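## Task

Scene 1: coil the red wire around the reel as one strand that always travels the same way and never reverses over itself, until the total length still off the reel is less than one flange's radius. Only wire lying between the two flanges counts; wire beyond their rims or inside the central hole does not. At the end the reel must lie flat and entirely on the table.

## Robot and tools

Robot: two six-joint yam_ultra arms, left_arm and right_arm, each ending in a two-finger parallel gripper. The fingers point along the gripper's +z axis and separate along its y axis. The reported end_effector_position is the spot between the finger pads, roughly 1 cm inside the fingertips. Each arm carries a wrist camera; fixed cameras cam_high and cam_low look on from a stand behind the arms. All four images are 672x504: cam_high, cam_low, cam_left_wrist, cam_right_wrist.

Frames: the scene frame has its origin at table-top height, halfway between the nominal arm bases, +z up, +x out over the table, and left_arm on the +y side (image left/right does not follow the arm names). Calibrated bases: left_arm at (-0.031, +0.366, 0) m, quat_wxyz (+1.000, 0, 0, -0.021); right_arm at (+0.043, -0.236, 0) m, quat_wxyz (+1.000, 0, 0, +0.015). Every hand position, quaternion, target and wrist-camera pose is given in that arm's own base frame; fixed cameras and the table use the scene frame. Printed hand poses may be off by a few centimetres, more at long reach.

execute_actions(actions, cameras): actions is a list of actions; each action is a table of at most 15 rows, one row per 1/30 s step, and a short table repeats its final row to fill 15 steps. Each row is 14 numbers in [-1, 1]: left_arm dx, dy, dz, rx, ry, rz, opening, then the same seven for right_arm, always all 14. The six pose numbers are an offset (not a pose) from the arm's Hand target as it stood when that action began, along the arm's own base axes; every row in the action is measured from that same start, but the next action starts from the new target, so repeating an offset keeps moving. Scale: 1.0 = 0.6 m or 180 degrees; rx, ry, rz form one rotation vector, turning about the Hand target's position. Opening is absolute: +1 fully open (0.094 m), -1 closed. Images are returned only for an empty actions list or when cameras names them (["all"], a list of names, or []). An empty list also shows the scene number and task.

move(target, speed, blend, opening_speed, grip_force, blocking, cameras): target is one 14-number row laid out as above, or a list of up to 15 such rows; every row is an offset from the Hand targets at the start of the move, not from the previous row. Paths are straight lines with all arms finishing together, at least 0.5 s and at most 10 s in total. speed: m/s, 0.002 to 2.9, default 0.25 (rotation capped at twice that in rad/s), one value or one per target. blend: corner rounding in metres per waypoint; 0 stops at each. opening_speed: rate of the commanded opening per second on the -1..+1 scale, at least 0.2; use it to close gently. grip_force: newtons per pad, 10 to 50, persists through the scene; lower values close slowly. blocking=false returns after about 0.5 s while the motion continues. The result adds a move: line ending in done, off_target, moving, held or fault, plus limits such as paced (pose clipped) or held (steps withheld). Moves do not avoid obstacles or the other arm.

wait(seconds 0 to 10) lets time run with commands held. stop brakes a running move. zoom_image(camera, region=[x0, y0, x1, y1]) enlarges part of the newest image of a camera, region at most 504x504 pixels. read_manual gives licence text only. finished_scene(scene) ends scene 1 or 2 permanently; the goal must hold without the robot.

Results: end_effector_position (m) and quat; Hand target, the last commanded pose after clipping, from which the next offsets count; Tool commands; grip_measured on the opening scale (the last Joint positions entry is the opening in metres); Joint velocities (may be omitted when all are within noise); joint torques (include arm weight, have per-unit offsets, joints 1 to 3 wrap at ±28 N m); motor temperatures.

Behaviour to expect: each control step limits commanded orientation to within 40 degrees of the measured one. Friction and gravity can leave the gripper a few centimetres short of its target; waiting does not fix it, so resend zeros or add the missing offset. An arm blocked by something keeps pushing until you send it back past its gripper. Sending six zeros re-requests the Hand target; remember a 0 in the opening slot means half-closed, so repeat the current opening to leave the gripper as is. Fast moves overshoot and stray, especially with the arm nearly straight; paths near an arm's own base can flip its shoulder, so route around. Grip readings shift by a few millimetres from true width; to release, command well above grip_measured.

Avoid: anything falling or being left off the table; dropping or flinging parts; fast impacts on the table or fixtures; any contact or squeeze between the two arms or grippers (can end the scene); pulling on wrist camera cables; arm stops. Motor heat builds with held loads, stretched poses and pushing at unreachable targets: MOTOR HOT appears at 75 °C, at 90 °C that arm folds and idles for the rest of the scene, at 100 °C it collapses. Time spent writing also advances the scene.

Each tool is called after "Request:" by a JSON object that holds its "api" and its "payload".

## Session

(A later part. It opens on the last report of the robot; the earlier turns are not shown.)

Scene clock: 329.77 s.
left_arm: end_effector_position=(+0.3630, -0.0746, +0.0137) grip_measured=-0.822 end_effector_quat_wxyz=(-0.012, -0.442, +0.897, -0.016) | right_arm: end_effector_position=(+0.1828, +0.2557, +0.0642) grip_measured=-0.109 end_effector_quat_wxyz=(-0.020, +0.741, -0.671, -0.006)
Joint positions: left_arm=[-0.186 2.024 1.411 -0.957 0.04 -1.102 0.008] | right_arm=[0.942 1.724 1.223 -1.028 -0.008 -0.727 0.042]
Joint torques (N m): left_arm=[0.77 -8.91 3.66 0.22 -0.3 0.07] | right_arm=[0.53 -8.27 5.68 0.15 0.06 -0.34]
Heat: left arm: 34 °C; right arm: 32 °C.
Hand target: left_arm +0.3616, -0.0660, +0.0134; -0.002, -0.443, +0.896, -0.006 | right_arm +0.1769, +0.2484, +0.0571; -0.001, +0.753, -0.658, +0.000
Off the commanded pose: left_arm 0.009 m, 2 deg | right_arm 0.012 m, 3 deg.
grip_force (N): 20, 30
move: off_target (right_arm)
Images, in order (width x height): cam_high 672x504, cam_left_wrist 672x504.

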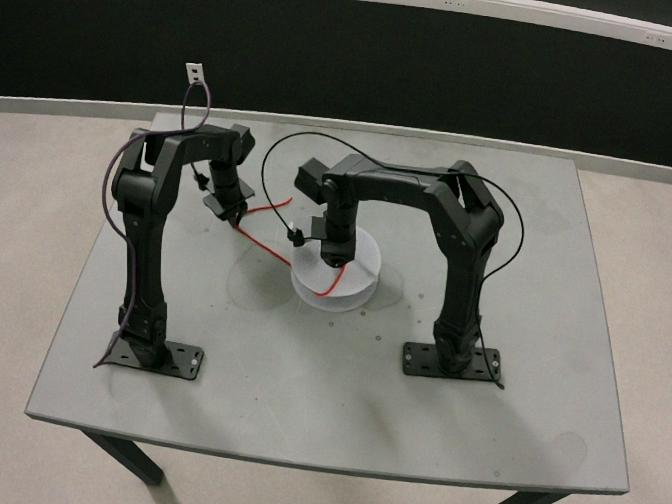

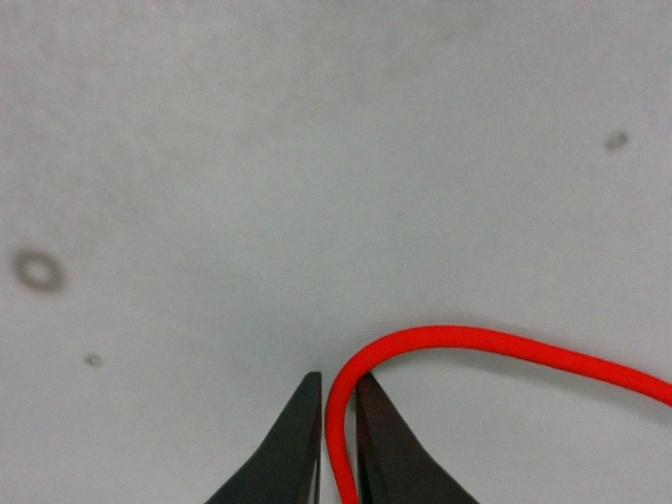

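Request:
{"api": "move", "payload": {"target": [0,0,0,0,0,0,-0.82,0,0,0,0,0,0.375,-0.1], "speed": 0.18, "cameras": ["cam_left_wrist","cam_high"]}}

Request:
{"api": "zoom_image", "payload": {"camera": "cam_high", "region": [180, 170, 390, 320]}}

Request:
{"api": "move", "payload": {"target": [0,0,0,0,0,0,-0.82,0.005,0.004,0.0,0,0,0,-1], "speed": 0.05, "opening_speed": 0.4}}

Request:
{"api": "move", "payload": {"target": [[0,0,0,0,0,0,-0.82,0,0,0.075,0,0,0,-1],[0,0,0,0,0,0,-0.82,0.0,0,0.08,0,0,-0.6,-1],[0,0,0,0,0,0,-0.82,0.0,0,0.085,0,0,0.78,-1]], "speed": [0.08,0.35,0.35], "cameras": ["all"]}}

Scene clock: 335.23 s.
left_arm: end_effector_position=(+0.3630, -0.0746, +0.0137) grip_measured=-0.822 end_effector_quat_wxyz=(-0.012, -0.442, +0.897, -0.016) | right_arm: end_effector_position=(+0.1829, +0.2558, +0.0651) grip_measured=-0.106 end_effector_quat_wxyz=(-0.022, +0.989, -0.144, +0.007)
Joint positions: left_arm=[-0.186 2.024 1.411 -0.957 0.04 -1.102 0.008] | right_arm=[0.942 1.721 1.223 -1.028 -0.008 -1.91 0.042]
Joint torques (N m): left_arm=[0.77 -8.92 3.69 0.22 -0.3 0.07] | right_arm=[0.46 -8.01 5.75 0.15 0.03 -0.31]
Heat: left arm: 35 °C; right arm: 32 °C.
Hand target: left_arm +0.3616, -0.0660, +0.0134; -0.002, -0.443, +0.896, -0.006 | right_arm +0.1769, +0.2484, +0.0571; -0.001, +0.992, -0.128, +0.000
Off the commanded pose: left_arm 0.009 m, 2 deg | right_arm 0.012 m, 3 deg.
grip_force (N): 20, 30
move: off_target (right_arm)
Images, in order (width x height): cam_high 672x504, cam_left_wrist 672x504.

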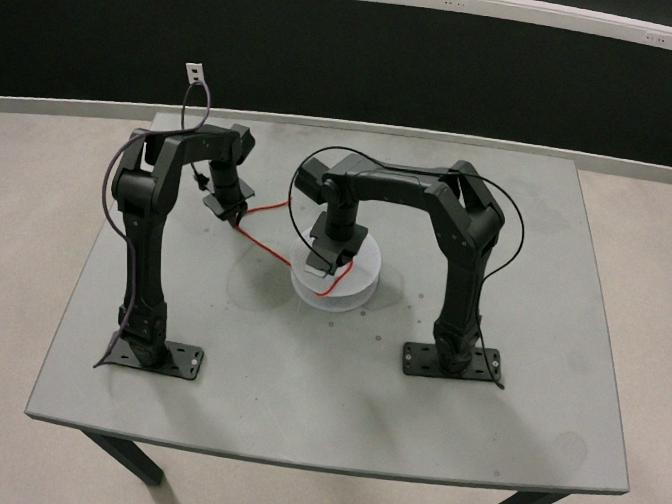

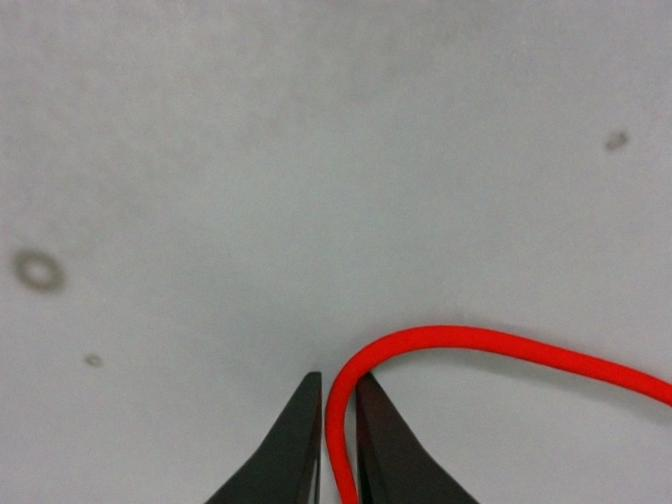

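Scaled by 2.400 from the camera's 672x504 image, which has a finer 960x720 frame.

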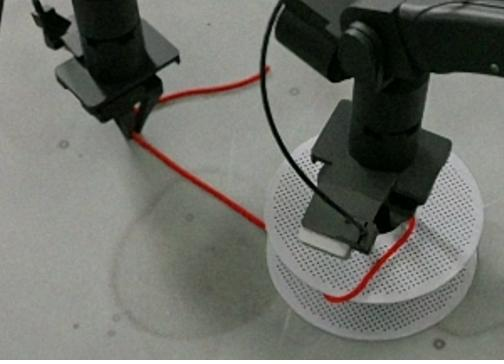

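Scene clock: 337.70 s.
left_arm: end_effector_position=(+0.3630, -0.0746, +0.0137) grip_measured=-0.822 end_effector_quat_wxyz=(-0.012, -0.442, +0.897, -0.016) | right_arm: end_effector_position=(+0.1828, +0.2556, +0.0626) grip_measured=-0.974 end_effector_quat_wxyz=(-0.018, +0.991, -0.134, +0.005)
Joint positions: left_arm=[-0.186 2.024 1.411 -0.957 0.04 -1.102 0.008] | right_arm=[0.942 1.73 1.223 -1.028 -0.008 -1.931 0.001]
Joint torques (N m): left_arm=[0.76 -8.91 3.67 0.23 -0.3 0.07] | right_arm=[0.1 -7.62 7.01 0.12 0.03 -0.11]
Heat: left arm: 35 °C; right arm: 32 °C.
Hand target: left_arm +0.3616, -0.0660, +0.0134; -0.002, -0.443, +0.896, -0.006 | right_arm +0.1799, +0.2509, +0.0571; -0.001, +0.992, -0.128, +0.000
Off the commanded pose: left_arm 0.009 m, 2 deg | right_arm 0.008 m, 2 deg.
grip_force (N): 20, 30
move: done

Scene clock: 345.80 s.
left_arm: end_effector_position=(+0.3630, -0.0746, +0.0137) grip_measured=-0.822 end_effector_quat_wxyz=(-0.012, -0.442, +0.897, -0.016) | right_arm: end_effector_position=(+0.1788, +0.2502, +0.0980) grip_measured=-0.974 end_effector_quat_wxyz=(-0.005, +0.454, +0.891, -0.008)
Joint positions: left_arm=[-0.186 2.024 1.411 -0.957 0.04 -1.102 0.008] | right_arm=[0.942 1.73 1.367 -1.226 -0.008 1.884 0.001]
Joint torques (N m): left_arm=[0.77 -8.91 3.66 0.23 -0.3 0.07] | right_arm=[0.29 -10.39 9.2 -0.04 0.06 0.11]
Heat: left arm: 35 °C; right arm: 33 °C.
Hand target: left_arm +0.3616, -0.0660, +0.0134; -0.002, -0.443, +0.896, -0.006 | right_arm +0.1799, +0.2508, +0.1081; +0.000, +0.457, +0.890, -0.001
Off the commanded pose: left_arm 0.009 m, 2 deg | right_arm 0.010 m, 1 deg.
grip_force (N): 20, 30
move: done

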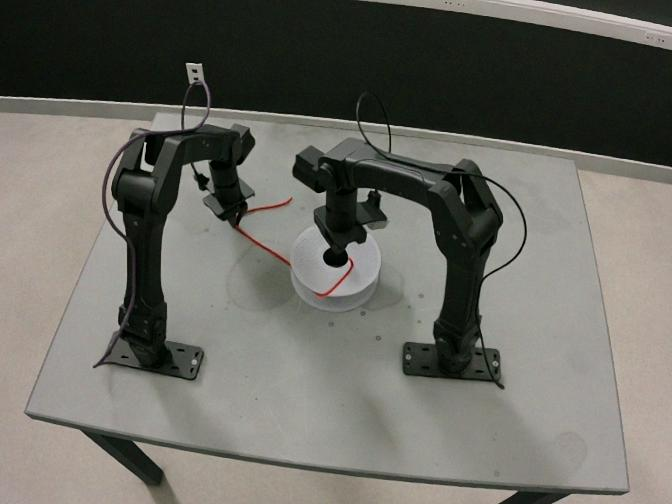

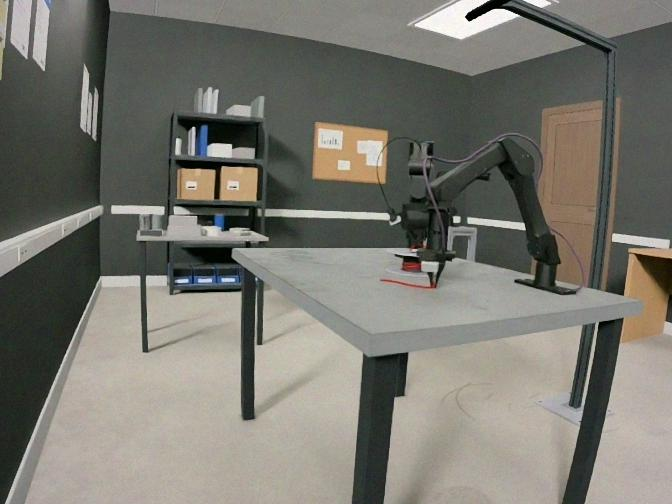

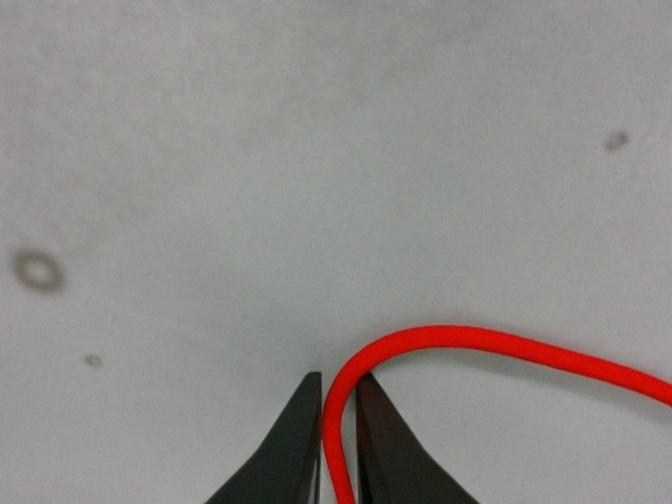

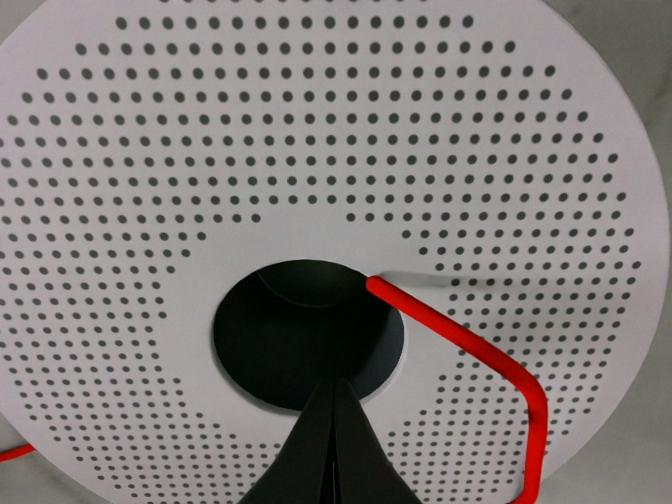

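Request:
{"api": "move", "payload": {"target": [[0,0,0,0,0,0,-0.82,0.0095,0.007,-0.05,0,0,0,-1],[0,0,0,0,0,0,-0.82,0.0095,0.007,-0.1,0,0,0,-1],[0,0,0,0,0,0,-0.82,0.0095,0.007,-0.1,0,0,0,0.1]], "speed": 0.07, "opening_speed": 0.4, "grip_force": [20,45], "cameras": ["cam_right_wrist","cam_high"]}}

Request:
{"api": "move", "payload": {"target": [0,0,0,0,0,0,-0.82,0,0,0,0,0,0.3,0.1], "speed": 0.18, "cameras": ["cam_left_wrist","cam_high","cam_right_wrist"]}}

Request:
{"api": "zoom_image", "payload": {"camera": "cam_high", "region": [180, 170, 390, 320]}}

Scene clock: 352.63 s.
left_arm: end_effector_position=(+0.3630, -0.0746, +0.0137) grip_measured=-0.822 end_effector_quat_wxyz=(-0.012, -0.442, +0.897, -0.016) | right_arm: end_effector_position=(+0.1852, +0.2589, +0.0621) grip_measured=-0.114 end_effector_quat_wxyz=(-0.002, +0.455, +0.890, +0.016)
Joint positions: left_arm=[-0.186 2.024 1.411 -0.957 0.04 -1.102 0.008] | right_arm=[0.942 1.751 1.247 -1.037 -0.008 1.888 0.042]
Joint torques (N m): left_arm=[0.76 -8.91 3.66 0.23 -0.3 0.07] | right_arm=[-0.38 -6.64 5.65 0.45 0.06 0]
Heat: left arm: 35 °C; right arm: 33 °C.
Hand target: left_arm +0.3616, -0.0660, +0.0134; -0.002, -0.443, +0.896, -0.006 | right_arm +0.1857, +0.2551, +0.0482; +0.000, +0.457, +0.890, -0.001
Off the commanded pose: left_arm 0.009 m, 2 deg | right_arm 0.015 m, 2 deg.
grip_force (N): 20, 45
move: off_target (right_arm)
Images, in order (width x height): cam_high 672x504, cam_right_wrist 672x504.

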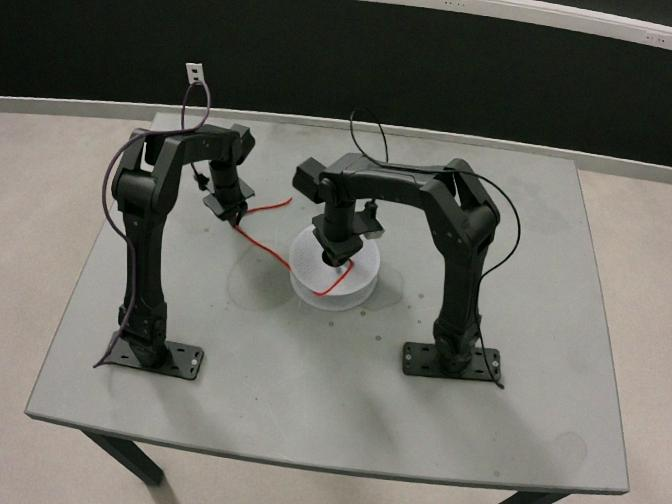

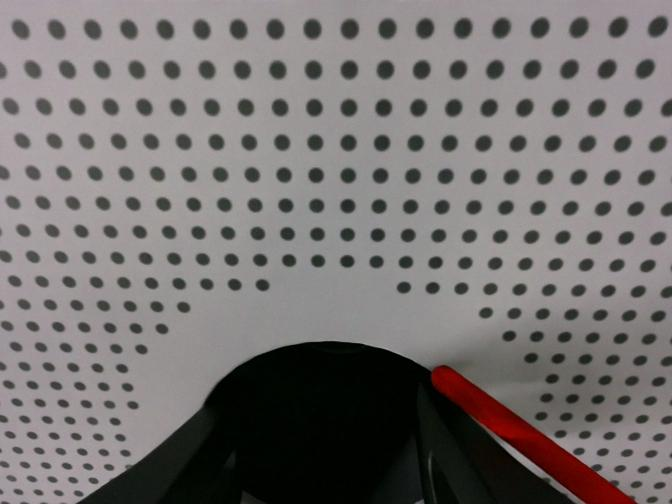

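Scene clock: 356.00 s.
left_arm: end_effector_position=(+0.3630, -0.0746, +0.0137) grip_measured=-0.822 end_effector_quat_wxyz=(-0.012, -0.442, +0.897, -0.016) | right_arm: end_effector_position=(+0.1885, +0.2634, +0.0644) grip_measured=-0.075 end_effector_quat_wxyz=(+0.011, +0.020, +0.999, +0.023)
Joint positions: left_arm=[-0.186 2.024 1.411 -0.957 0.04 -1.102 0.008] | right_arm=[0.942 1.751 1.256 -1.025 -0.008 0.982 0.043]
Joint torques (N m): left_arm=[0.76 -8.9 3.69 0.23 -0.3 0.07] | right_arm=[-0.32 -6.8 4.96 0.37 0.05 -0.43]
Heat: left arm: 35 °C; right arm: 33 °C.
Hand target: left_arm +0.3616, -0.0660, +0.0134; -0.002, -0.443, +0.896, -0.006 | right_arm +0.1857, +0.2551, +0.0481; +0.000, +0.003, +1.000, -0.001
Off the commanded pose: left_arm 0.009 m, 2 deg | right_arm 0.018 m, 4 deg.
grip_force (N): 20, 45
move: off_target (right_arm)
Images, in order (width x height): cam_high 672x504, cam_left_wrist 672x504, cam_right_wrist 672x504.

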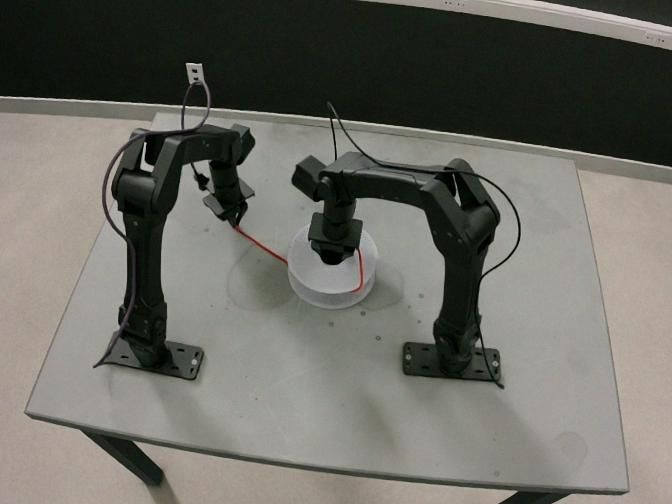

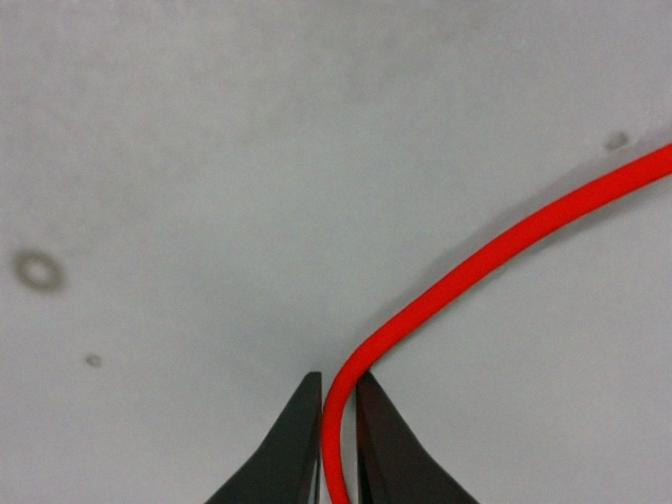

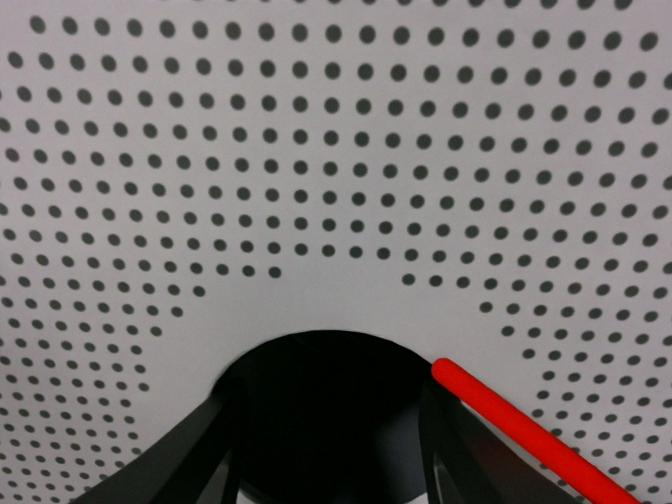

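Scaled by 2.400 from the camera's 672x504 image, which has a finer 960x720 frame.

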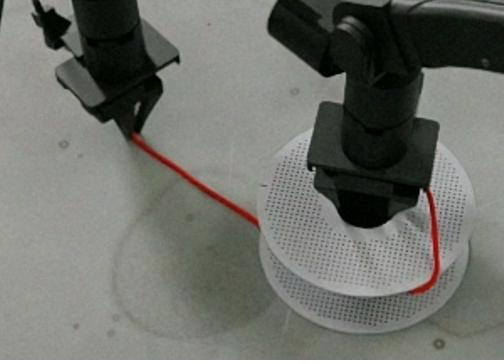

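Request:
{"api": "move", "payload": {"target": [0,0,0,0,0,0,-0.82,0,0,-0.02,0,0,0.3,-0.05], "speed": 0.18, "grip_force": [20,30], "cameras": ["cam_left_wrist","cam_high","cam_right_wrist"]}}

Request:
{"api": "zoom_image", "payload": {"camera": "cam_high", "region": [180, 170, 390, 320]}}

Scene clock: 360.43 s.
left_arm: end_effector_position=(+0.3630, -0.0746, +0.0137) grip_measured=-0.822 end_effector_quat_wxyz=(-0.012, -0.442, +0.897, -0.016) | right_arm: end_effector_position=(+0.1942, +0.2718, +0.0657) grip_measured=-0.067 end_effector_quat_wxyz=(+0.040, -0.433, +0.900, +0.027)
Joint positions: left_arm=[-0.186 2.024 1.411 -0.957 0.04 -1.102 0.008] | right_arm=[0.942 1.746 1.252 -0.981 -0.01 0.045 0.044]
Joint torques (N m): left_arm=[0.77 -8.91 3.67 0.23 -0.3 0.07] | right_arm=[-0.36 -5.71 2.66 0.45 0.06 -0.49]
Heat: left arm: 35 °C; right arm: 32 °C.
Hand target: left_arm +0.3616, -0.0660, +0.0134; -0.002, -0.443, +0.896, -0.006 | right_arm +0.1857, +0.2551, +0.0362; +0.001, -0.451, +0.892, -0.001
Off the commanded pose: left_arm 0.009 m, 2 deg | right_arm 0.035 m, 6 deg.
grip_force (N): 20, 30
move: off_target (right_arm)
Images, in order (width x height): cam_high 672x504, cam_left_wrist 672x504, cam_right_wrist 672x504.

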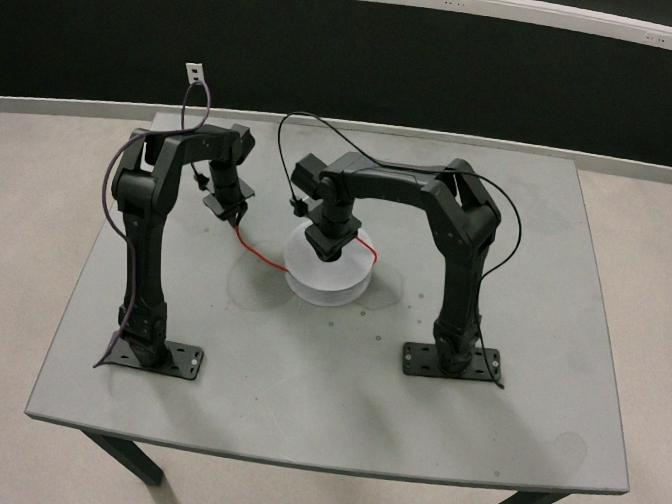

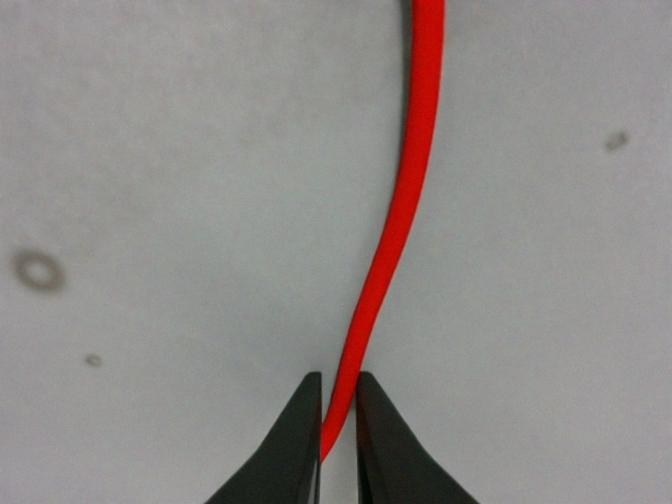

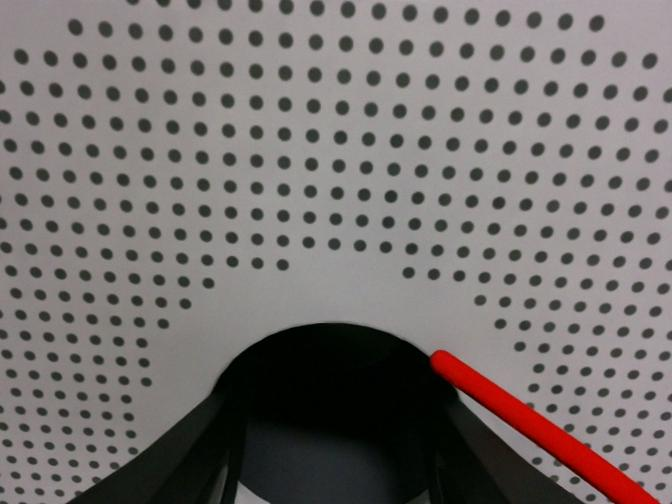

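Scaled by 2.400 from the camera's 672x504 image, which has a finer 960x720 frame.

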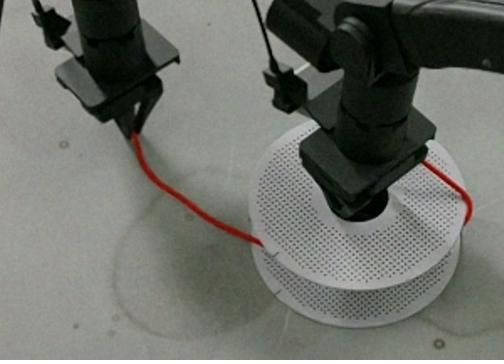

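Request:
{"api": "move", "payload": {"target": [0,0,0,0,0,0,-0.82,0,0,0.01,0,0,0.3,-0.05], "speed": 0.18, "cameras": ["cam_left_wrist","cam_high","cam_low"]}}

Request:
{"api": "zoom_image", "payload": {"camera": "cam_high", "region": [180, 170, 390, 320]}}

Request:
{"api": "zoom_image", "payload": {"camera": "cam_low", "region": [360, 220, 500, 320]}}

Scene clock: 365.53 s.
left_arm: end_effector_position=(+0.3630, -0.0746, +0.0137) grip_measured=-0.822 end_effector_quat_wxyz=(-0.012, -0.442, +0.897, -0.016) | right_arm: end_effector_position=(+0.1925, +0.2744, +0.0670) grip_measured=-0.062 end_effector_quat_wxyz=(-0.051, +0.795, -0.605, -0.014)
Joint positions: left_arm=[-0.186 2.024 1.411 -0.957 0.04 -1.102 0.008] | right_arm=[0.942 1.743 1.252 -0.977 -0.026 -0.898 0.044]
Joint torques (N m): left_arm=[0.77 -8.91 3.66 0.23 -0.31 0.06] | right_arm=[-0.4 -5.91 3.99 0.22 0.2 -0.51]
Heat: left arm: 35 °C; right arm: 32 °C.
Hand target: left_arm +0.3616, -0.0660, +0.0134; -0.002, -0.443, +0.896, -0.006 | right_arm +0.1857, +0.2552, +0.0421; -0.001, +0.807, -0.590, +0.000
Off the commanded pose: left_arm 0.009 m, 2 deg | right_arm 0.032 m, 6 deg.
grip_force (N): 20, 30
move: off_target (right_arm)
Images, in order (width x height): cam_high 672x504, cam_low 672x504, cam_left_wrist 672x504.

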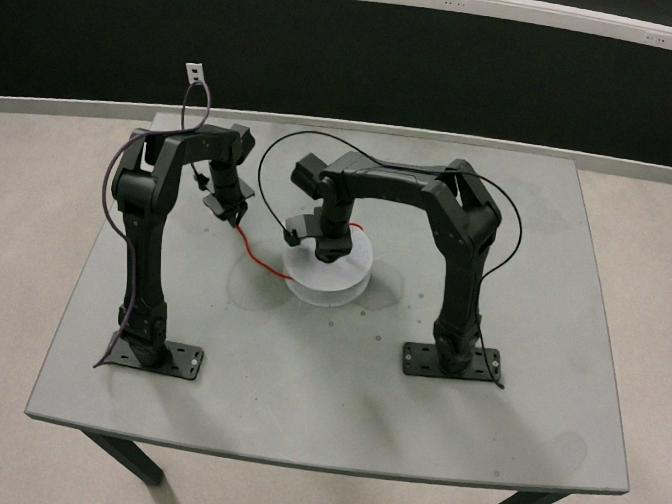

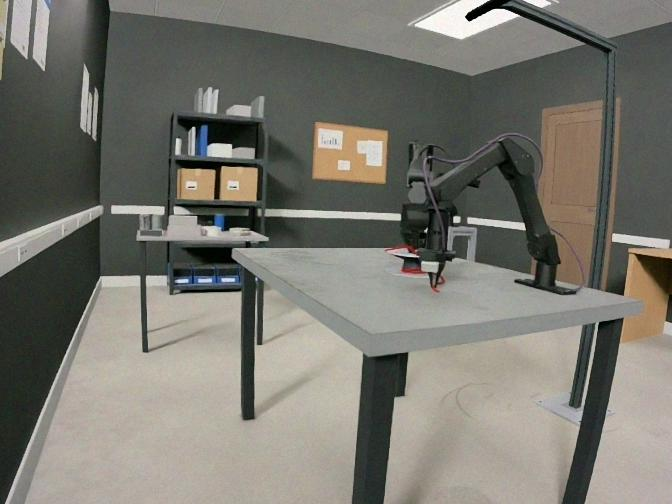

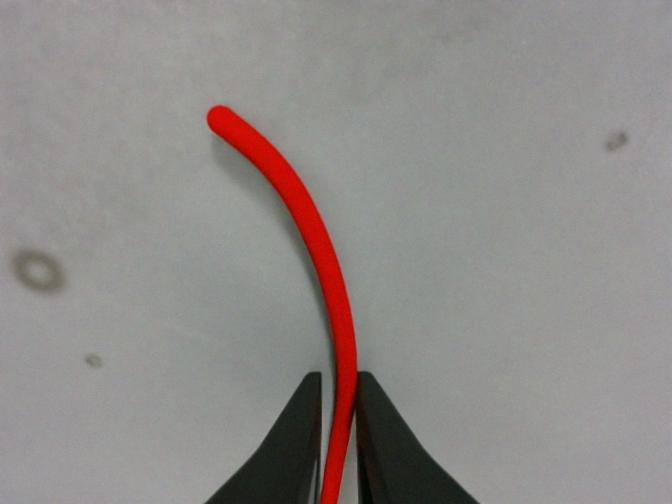

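Scaled by 2.400 from the camera's 672x504 image, which has a finer 960x720 frame.

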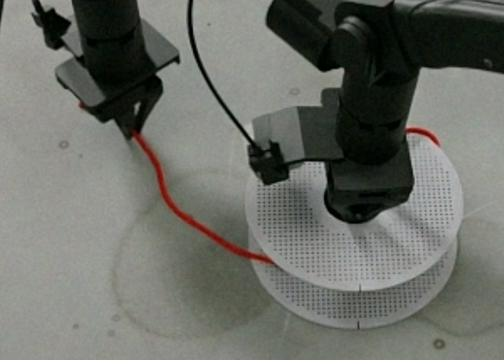

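Scaled by 3.600 from the camera's 672x504 image, which has a finer 960x720 frame.

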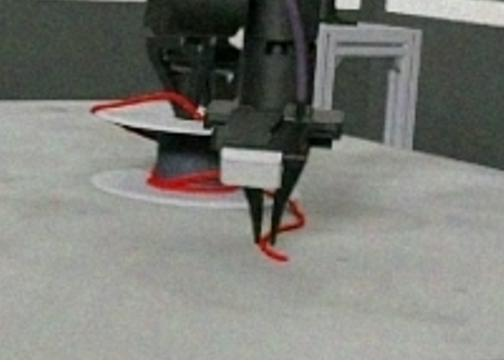

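Request:
{"api": "move", "payload": {"target": [0,0,0,0,0,0,-0.82,0.005,0.02,0.02,0,0,0,-1], "speed": 0.05, "opening_speed": 0.4}}

Request:
{"api": "move", "payload": {"target": [[0,0,0,0,0,0,-0.82,0,0,0.085,0,0,0,-1],[0,0,0,0,0,0,-0.82,0.0,0,0.09,0,0,-0.4,-1],[0,0,0,0,0,0,-0.82,0.0,0,0.095,0,0,-0.9,-1]], "speed": [0.08,0.35,0.35], "cameras": ["all"]}}

Scene clock: 369.93 s.
left_arm: end_effector_position=(+0.3630, -0.0746, +0.0137) grip_measured=-0.822 end_effector_quat_wxyz=(-0.012, -0.442, +0.897, -0.016) | right_arm: end_effector_position=(+0.1893, +0.2669, +0.0562) grip_measured=-0.974 end_effector_quat_wxyz=(-0.011, +0.804, -0.595, -0.004)
Joint positions: left_arm=[-0.186 2.024 1.411 -0.957 0.04 -1.102 0.008] | right_arm=[0.946 1.797 1.28 -1.031 -0.008 -0.921 0.001]
Joint torques (N m): left_arm=[0.77 -8.9 3.69 0.23 -0.31 0.07] | right_arm=[0.53 -8.16 8.44 0.09 0.07 -0.08]
Heat: left arm: 35 °C; right arm: 32 °C.
Hand target: left_arm +0.3616, -0.0660, +0.0134; -0.002, -0.443, +0.896, -0.006 | right_arm +0.1887, +0.2671, +0.0541; -0.001, +0.807, -0.590, +0.000
Off the commanded pose: left_arm 0.009 m, 2 deg | right_arm 0.002 m, 1 deg.
grip_force (N): 20, 30
move: done

Scene clock: 376.73 s.
left_arm: end_effector_position=(+0.3630, -0.0746, +0.0137) grip_measured=-0.822 end_effector_quat_wxyz=(-0.012, -0.442, +0.897, -0.016) | right_arm: end_effector_position=(+0.1886, +0.2659, +0.1006) grip_measured=-0.974 end_effector_quat_wxyz=(-0.005, +0.455, +0.890, -0.008)
Joint positions: left_arm=[-0.186 2.024 1.411 -0.957 0.04 -1.102 0.008] | right_arm=[0.946 1.797 1.459 -1.249 -0.008 1.891 0.001]
Joint torques (N m): left_arm=[0.77 -8.91 3.69 0.23 -0.3 0.07] | right_arm=[0.59 -11.07 9.25 -0.03 0.05 0.11]
Heat: left arm: 35 °C; right arm: 32 °C.
Hand target: left_arm +0.3616, -0.0660, +0.0134; -0.002, -0.443, +0.896, -0.006 | right_arm +0.1886, +0.2671, +0.1111; +0.000, +0.457, +0.890, -0.001
Off the commanded pose: left_arm 0.009 m, 2 deg | right_arm 0.011 m, 1 deg.
grip_force (N): 20, 30
move: off_target (right_arm)

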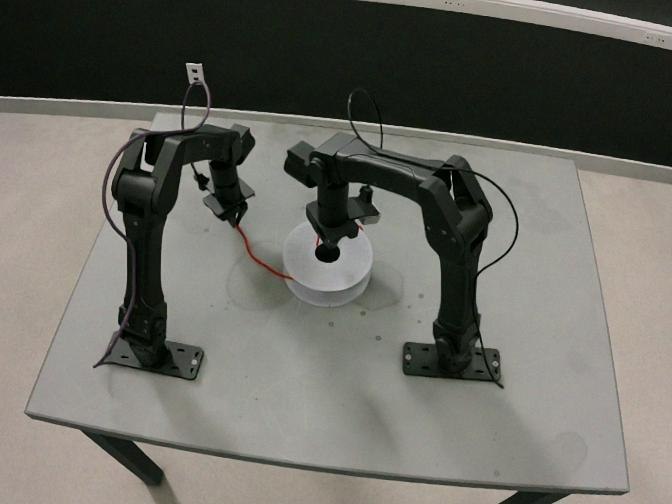

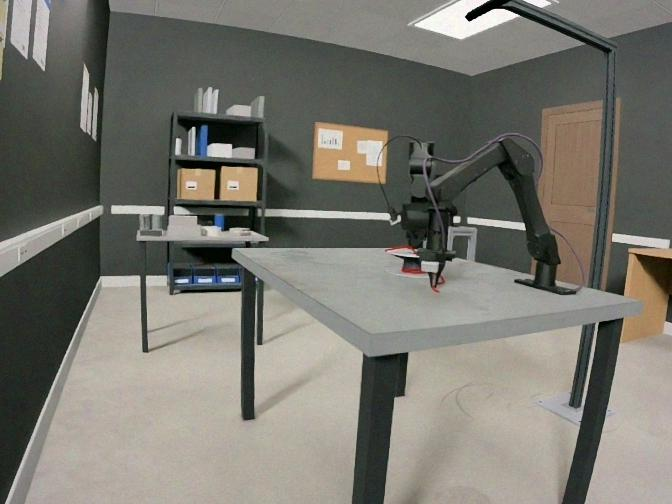

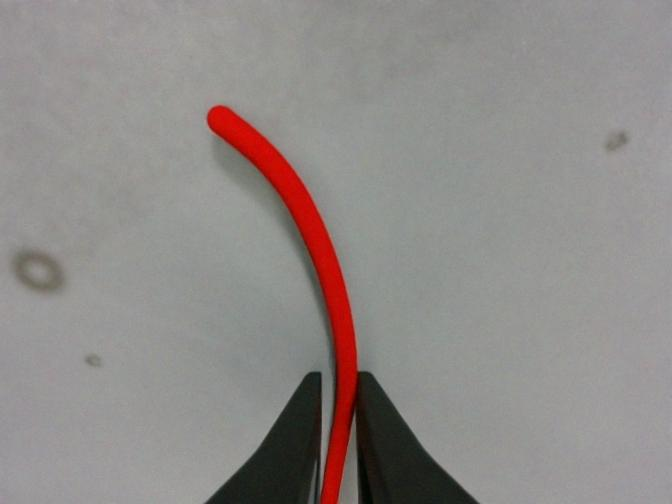

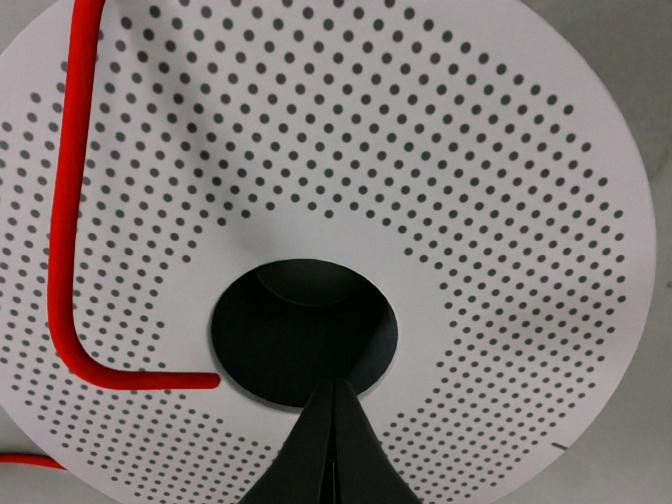

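Request:
{"api": "move", "payload": {"target": [[0,0,0,0,0,0,-0.5,0,0,0,0,0,0,-1],[-0.0,0.03,0.2,0,0,0,-0.5,0.0108,0.0078,-0.05,0,0,0,-1],[-0.1,0.15,0.2,0,0,0,-0.5,0.0108,0.0078,-0.1,0,0,0,-1],[-0.1,0.15,0.2,0,0,0,-0.5,0.0108,0.0078,-0.1,0,0,0,-0.05]], "speed": 0.1, "opening_speed": 0.4, "grip_force": [20,25], "cameras": ["all"]}}

Scene clock: 388.40 s.
left_arm: end_effector_position=(+0.3006, +0.0212, +0.1270) grip_measured=-0.502 end_effector_quat_wxyz=(-0.020, -0.444, +0.896, -0.003) | right_arm: end_effector_position=(+0.1955, +0.2755, +0.0623) grip_measured=-0.115 end_effector_quat_wxyz=(-0.002, +0.456, +0.890, +0.014)
Joint positions: left_arm=[0.079 1.716 1.466 -1.356 0.02 -0.841 0.023] | right_arm=[0.946 1.825 1.339 -1.057 -0.008 1.893 0.042]
Joint torques (N m): left_arm=[0.39 -8.21 5.01 0.2 -0.08 0.07] | right_arm=[-0.12 -8.18 5.97 0.37 0.06 0.01]
Motor temperatures (°C): left_arm=[28 36 31 25 23 24 24] | right_arm=[23 32 28 29 22 24 25]
Heat: left arm: 36 °C; right arm: 32 °C.
Hand target: left_arm +0.3015, +0.0240, +0.1335; -0.002, -0.443, +0.896, -0.006 | right_arm +0.1951, +0.2718, +0.0511; +0.000, +0.457, +0.890, -0.001
Off the commanded pose: left_arm 0.007 m, 2 deg | right_arm 0.012 m, 2 deg.
grip_force (N): 20, 25
move: off_target (right_arm)

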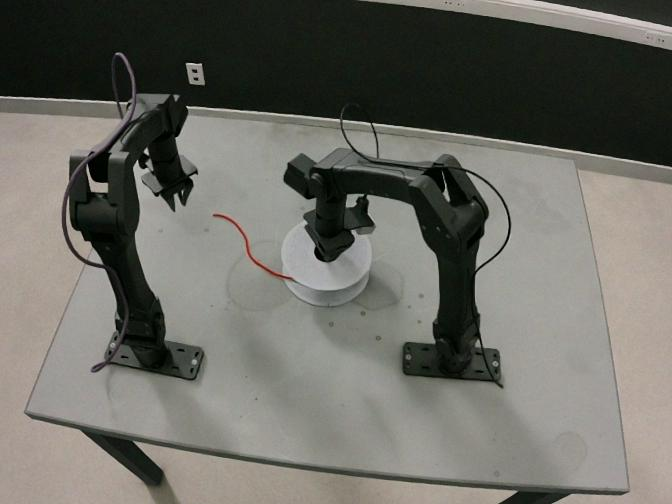

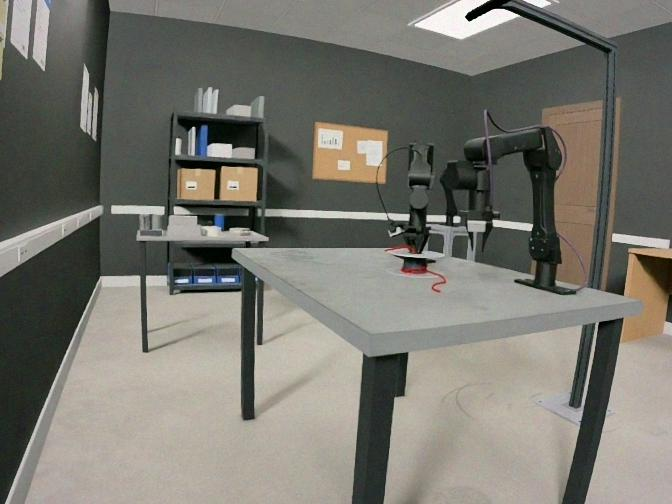

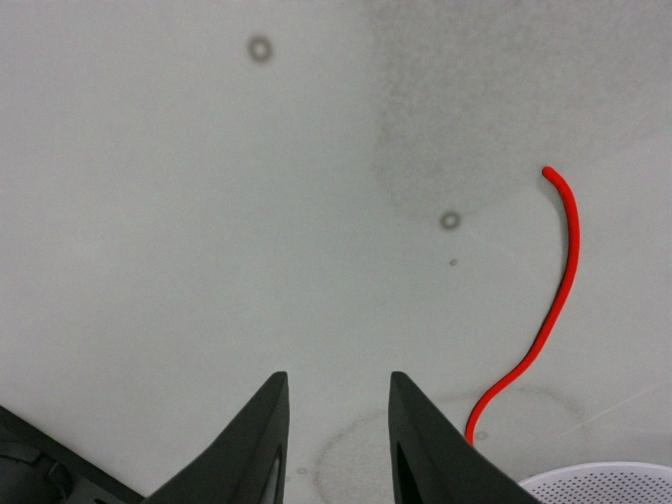

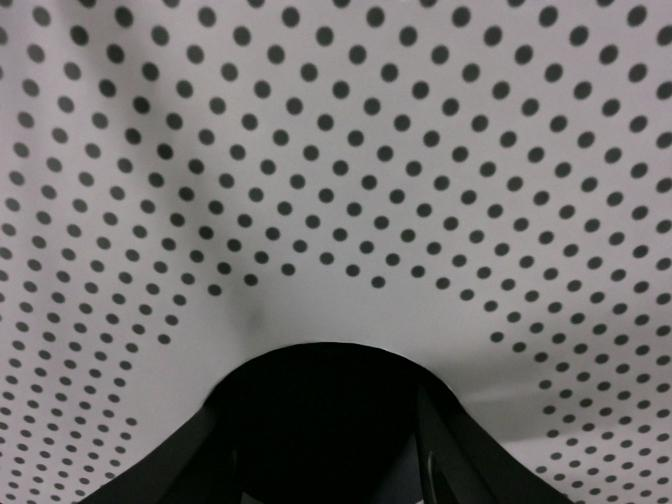

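Request:
{"api": "zoom_image", "payload": {"camera": "cam_low", "region": [370, 230, 460, 300]}}

Request:
{"api": "zoom_image", "payload": {"camera": "cam_high", "region": [200, 190, 390, 320]}}

Scaled by 5.600 from the camera's 672x504 image, which has a finer 960x720 frame.

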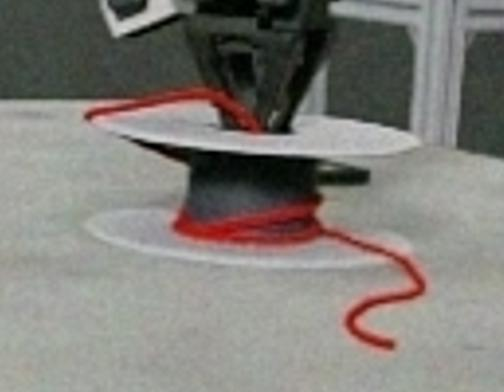

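Scaled by 2.653 from the camera's 672x504 image, which has a finer 960x720 frame.

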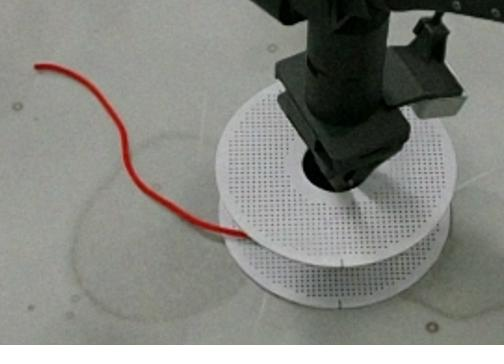

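Request:
{"api": "move", "payload": {"target": [0,0,0,0,0,0,-0.5,0,0,0,0,0,0.35,-0.05], "speed": 0.18, "cameras": ["cam_high","cam_low"]}}

Request:
{"api": "zoom_image", "payload": {"camera": "cam_low", "region": [370, 230, 460, 300]}}

Request:
{"api": "zoom_image", "payload": {"camera": "cam_high", "region": [200, 190, 390, 320]}}

Scene clock: 393.83 s.
left_arm: end_effector_position=(+0.3006, +0.0212, +0.1270) grip_measured=-0.502 end_effector_quat_wxyz=(-0.020, -0.444, +0.896, -0.003) | right_arm: end_effector_position=(+0.1958, +0.2764, +0.0634) grip_measured=-0.097 end_effector_quat_wxyz=(+0.006, -0.060, +0.998, +0.015)
Joint positions: left_arm=[0.079 1.716 1.466 -1.356 0.02 -0.841 0.023] | right_arm=[0.946 1.824 1.342 -1.057 -0.01 0.827 0.042]
Joint torques (N m): left_arm=[0.38 -8.2 5 0.21 -0.08 0.07] | right_arm=[-0.14 -8.02 5.7 0.4 0.08 -0.35]
Heat: left arm: 36 °C; right arm: 32 °C.
Hand target: left_arm +0.3015, +0.0240, +0.1335; -0.002, -0.443, +0.896, -0.006 | right_arm +0.1951, +0.2718, +0.0511; +0.000, -0.076, +0.997, -0.001
Off the commanded pose: left_arm 0.007 m, 2 deg | right_arm 0.013 m, 3 deg.
grip_force (N): 20, 25
move: off_target (right_arm)
Images, in order (width x height): cam_high 672x504, cam_low 672x504.

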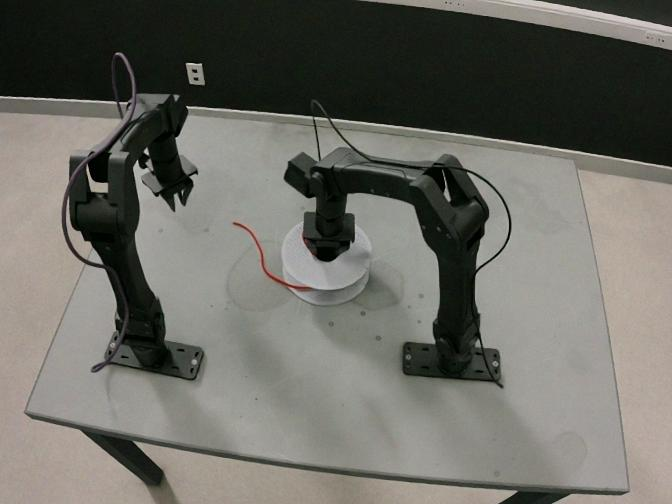

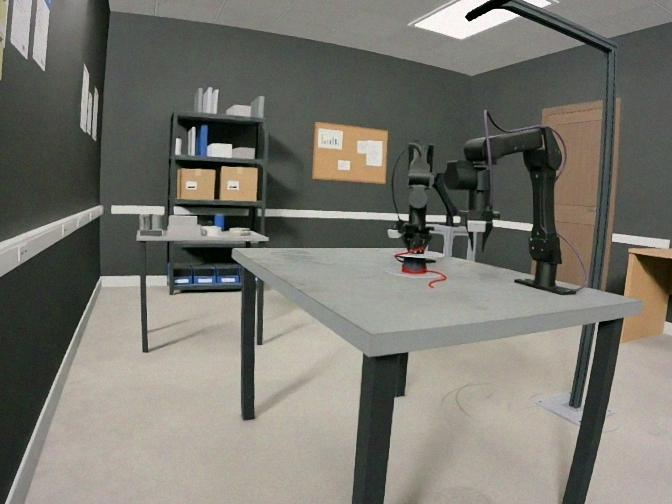

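Scaled by 5.600 from the camera's 672x504 image, which has a finer 960x720 frame.

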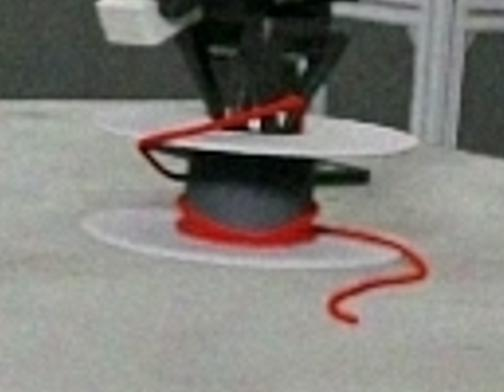

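Scaled by 2.653 from the camera's 672x504 image, which has a finer 960x720 frame.

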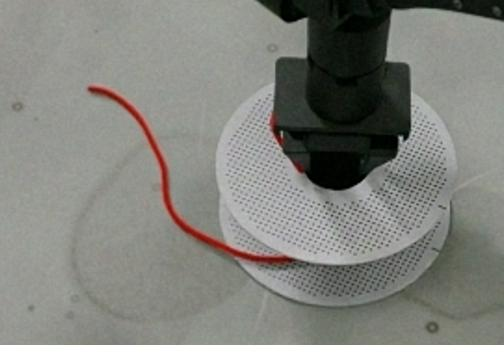

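Request:
{"api": "move", "payload": {"target": [0,0,0,0,0,0,-0.5,0,0,0,0,0,0.4,-0.08], "speed": 0.18}}

Request:
{"api": "move", "payload": {"target": [0,0,0,0,0,0,-0.5,0,0,0,0,0,0.45,-0.08], "speed": 0.18, "cameras": ["cam_high","cam_low"]}}

Request:
{"api": "zoom_image", "payload": {"camera": "cam_low", "region": [370, 230, 460, 300]}}

Request:
{"api": "zoom_image", "payload": {"camera": "cam_high", "region": [200, 190, 390, 320]}}

Scene clock: 399.37 s.
left_arm: end_effector_position=(+0.3006, +0.0212, +0.1270) grip_measured=-0.502 end_effector_quat_wxyz=(-0.020, -0.444, +0.896, -0.003) | right_arm: end_effector_position=(+0.1960, +0.2766, +0.0644) grip_measured=-0.095 end_effector_quat_wxyz=(+0.016, -0.634, +0.773, +0.009)
Joint positions: left_arm=[0.079 1.716 1.466 -1.356 0.02 -0.841 0.023] | right_arm=[0.946 1.821 1.342 -1.057 -0.01 -0.428 0.043]
Joint torques (N m): left_arm=[0.39 -8.2 5.01 0.2 -0.08 0.07] | right_arm=[-0.16 -7.8 5.48 0.38 0.08 -0.4]
Heat: left arm: 36 °C; right arm: 32 °C.
Hand target: left_arm +0.3015, +0.0240, +0.1335; -0.002, -0.443, +0.896, -0.006 | right_arm +0.1951, +0.2717, +0.0511; +0.001, -0.647, +0.762, +0.000
Off the commanded pose: left_arm 0.007 m, 2 deg | right_arm 0.014 m, 3 deg.
grip_force (N): 20, 25
move: off_target (right_arm)

Scene clock: 403.93 s.
left_arm: end_effector_position=(+0.3006, +0.0212, +0.1270) grip_measured=-0.502 end_effector_quat_wxyz=(-0.020, -0.444, +0.896, -0.003) | right_arm: end_effector_position=(+0.1959, +0.2768, +0.0653) grip_measured=-0.091 end_effector_quat_wxyz=(-0.019, +0.984, -0.176, +0.003)
Joint positions: left_arm=[0.079 1.716 1.466 -1.356 0.02 -0.841 0.023] | right_arm=[0.946 1.818 1.342 -1.057 -0.01 -1.84 0.043]
Joint torques (N m): left_arm=[0.38 -8.2 5 0.2 -0.08 0.07] | right_arm=[-0.27 -7.69 5.52 0.41 0.07 -0.42]
Heat: left arm: 37 °C; right arm: 32 °C.
Hand target: left_arm +0.3015, +0.0240, +0.1335; -0.002, -0.443, +0.896, -0.006 | right_arm +0.1951, +0.2717, +0.0511; -0.001, +0.987, -0.159, +0.000
Off the commanded pose: left_arm 0.007 m, 2 deg | right_arm 0.015 m, 3 deg.
grip_force (N): 20, 25
move: off_target (right_arm)
Images, in order (width x height): cam_high 672x504, cam_low 672x504.

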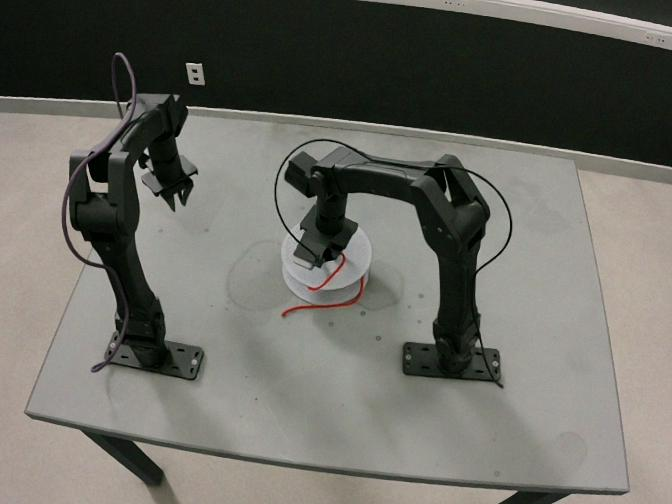

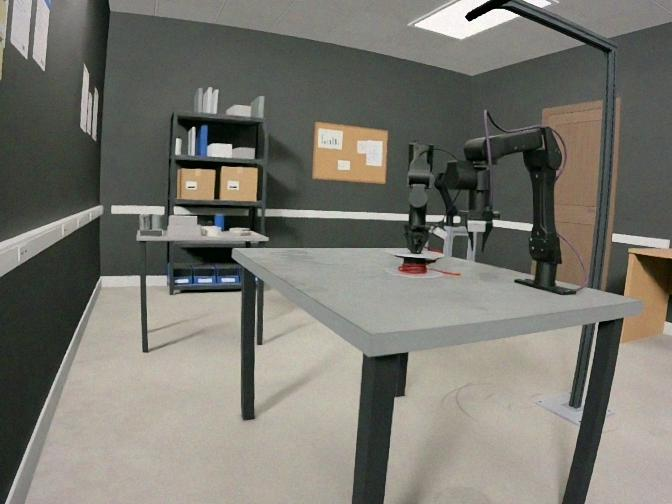

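Scaled by 5.600 from the camera's 672x504 image, which has a finer 960x720 frame.

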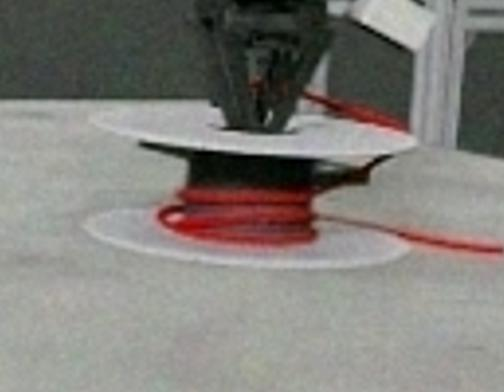

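Scaled by 2.653 from the camera's 672x504 image, which has a finer 960x720 frame.

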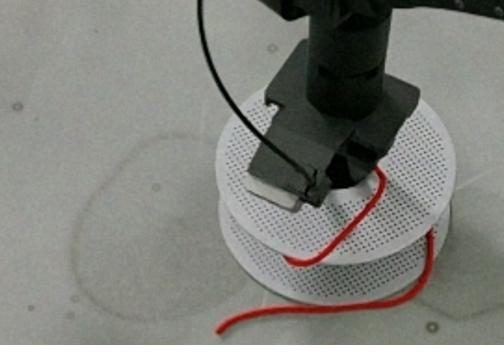

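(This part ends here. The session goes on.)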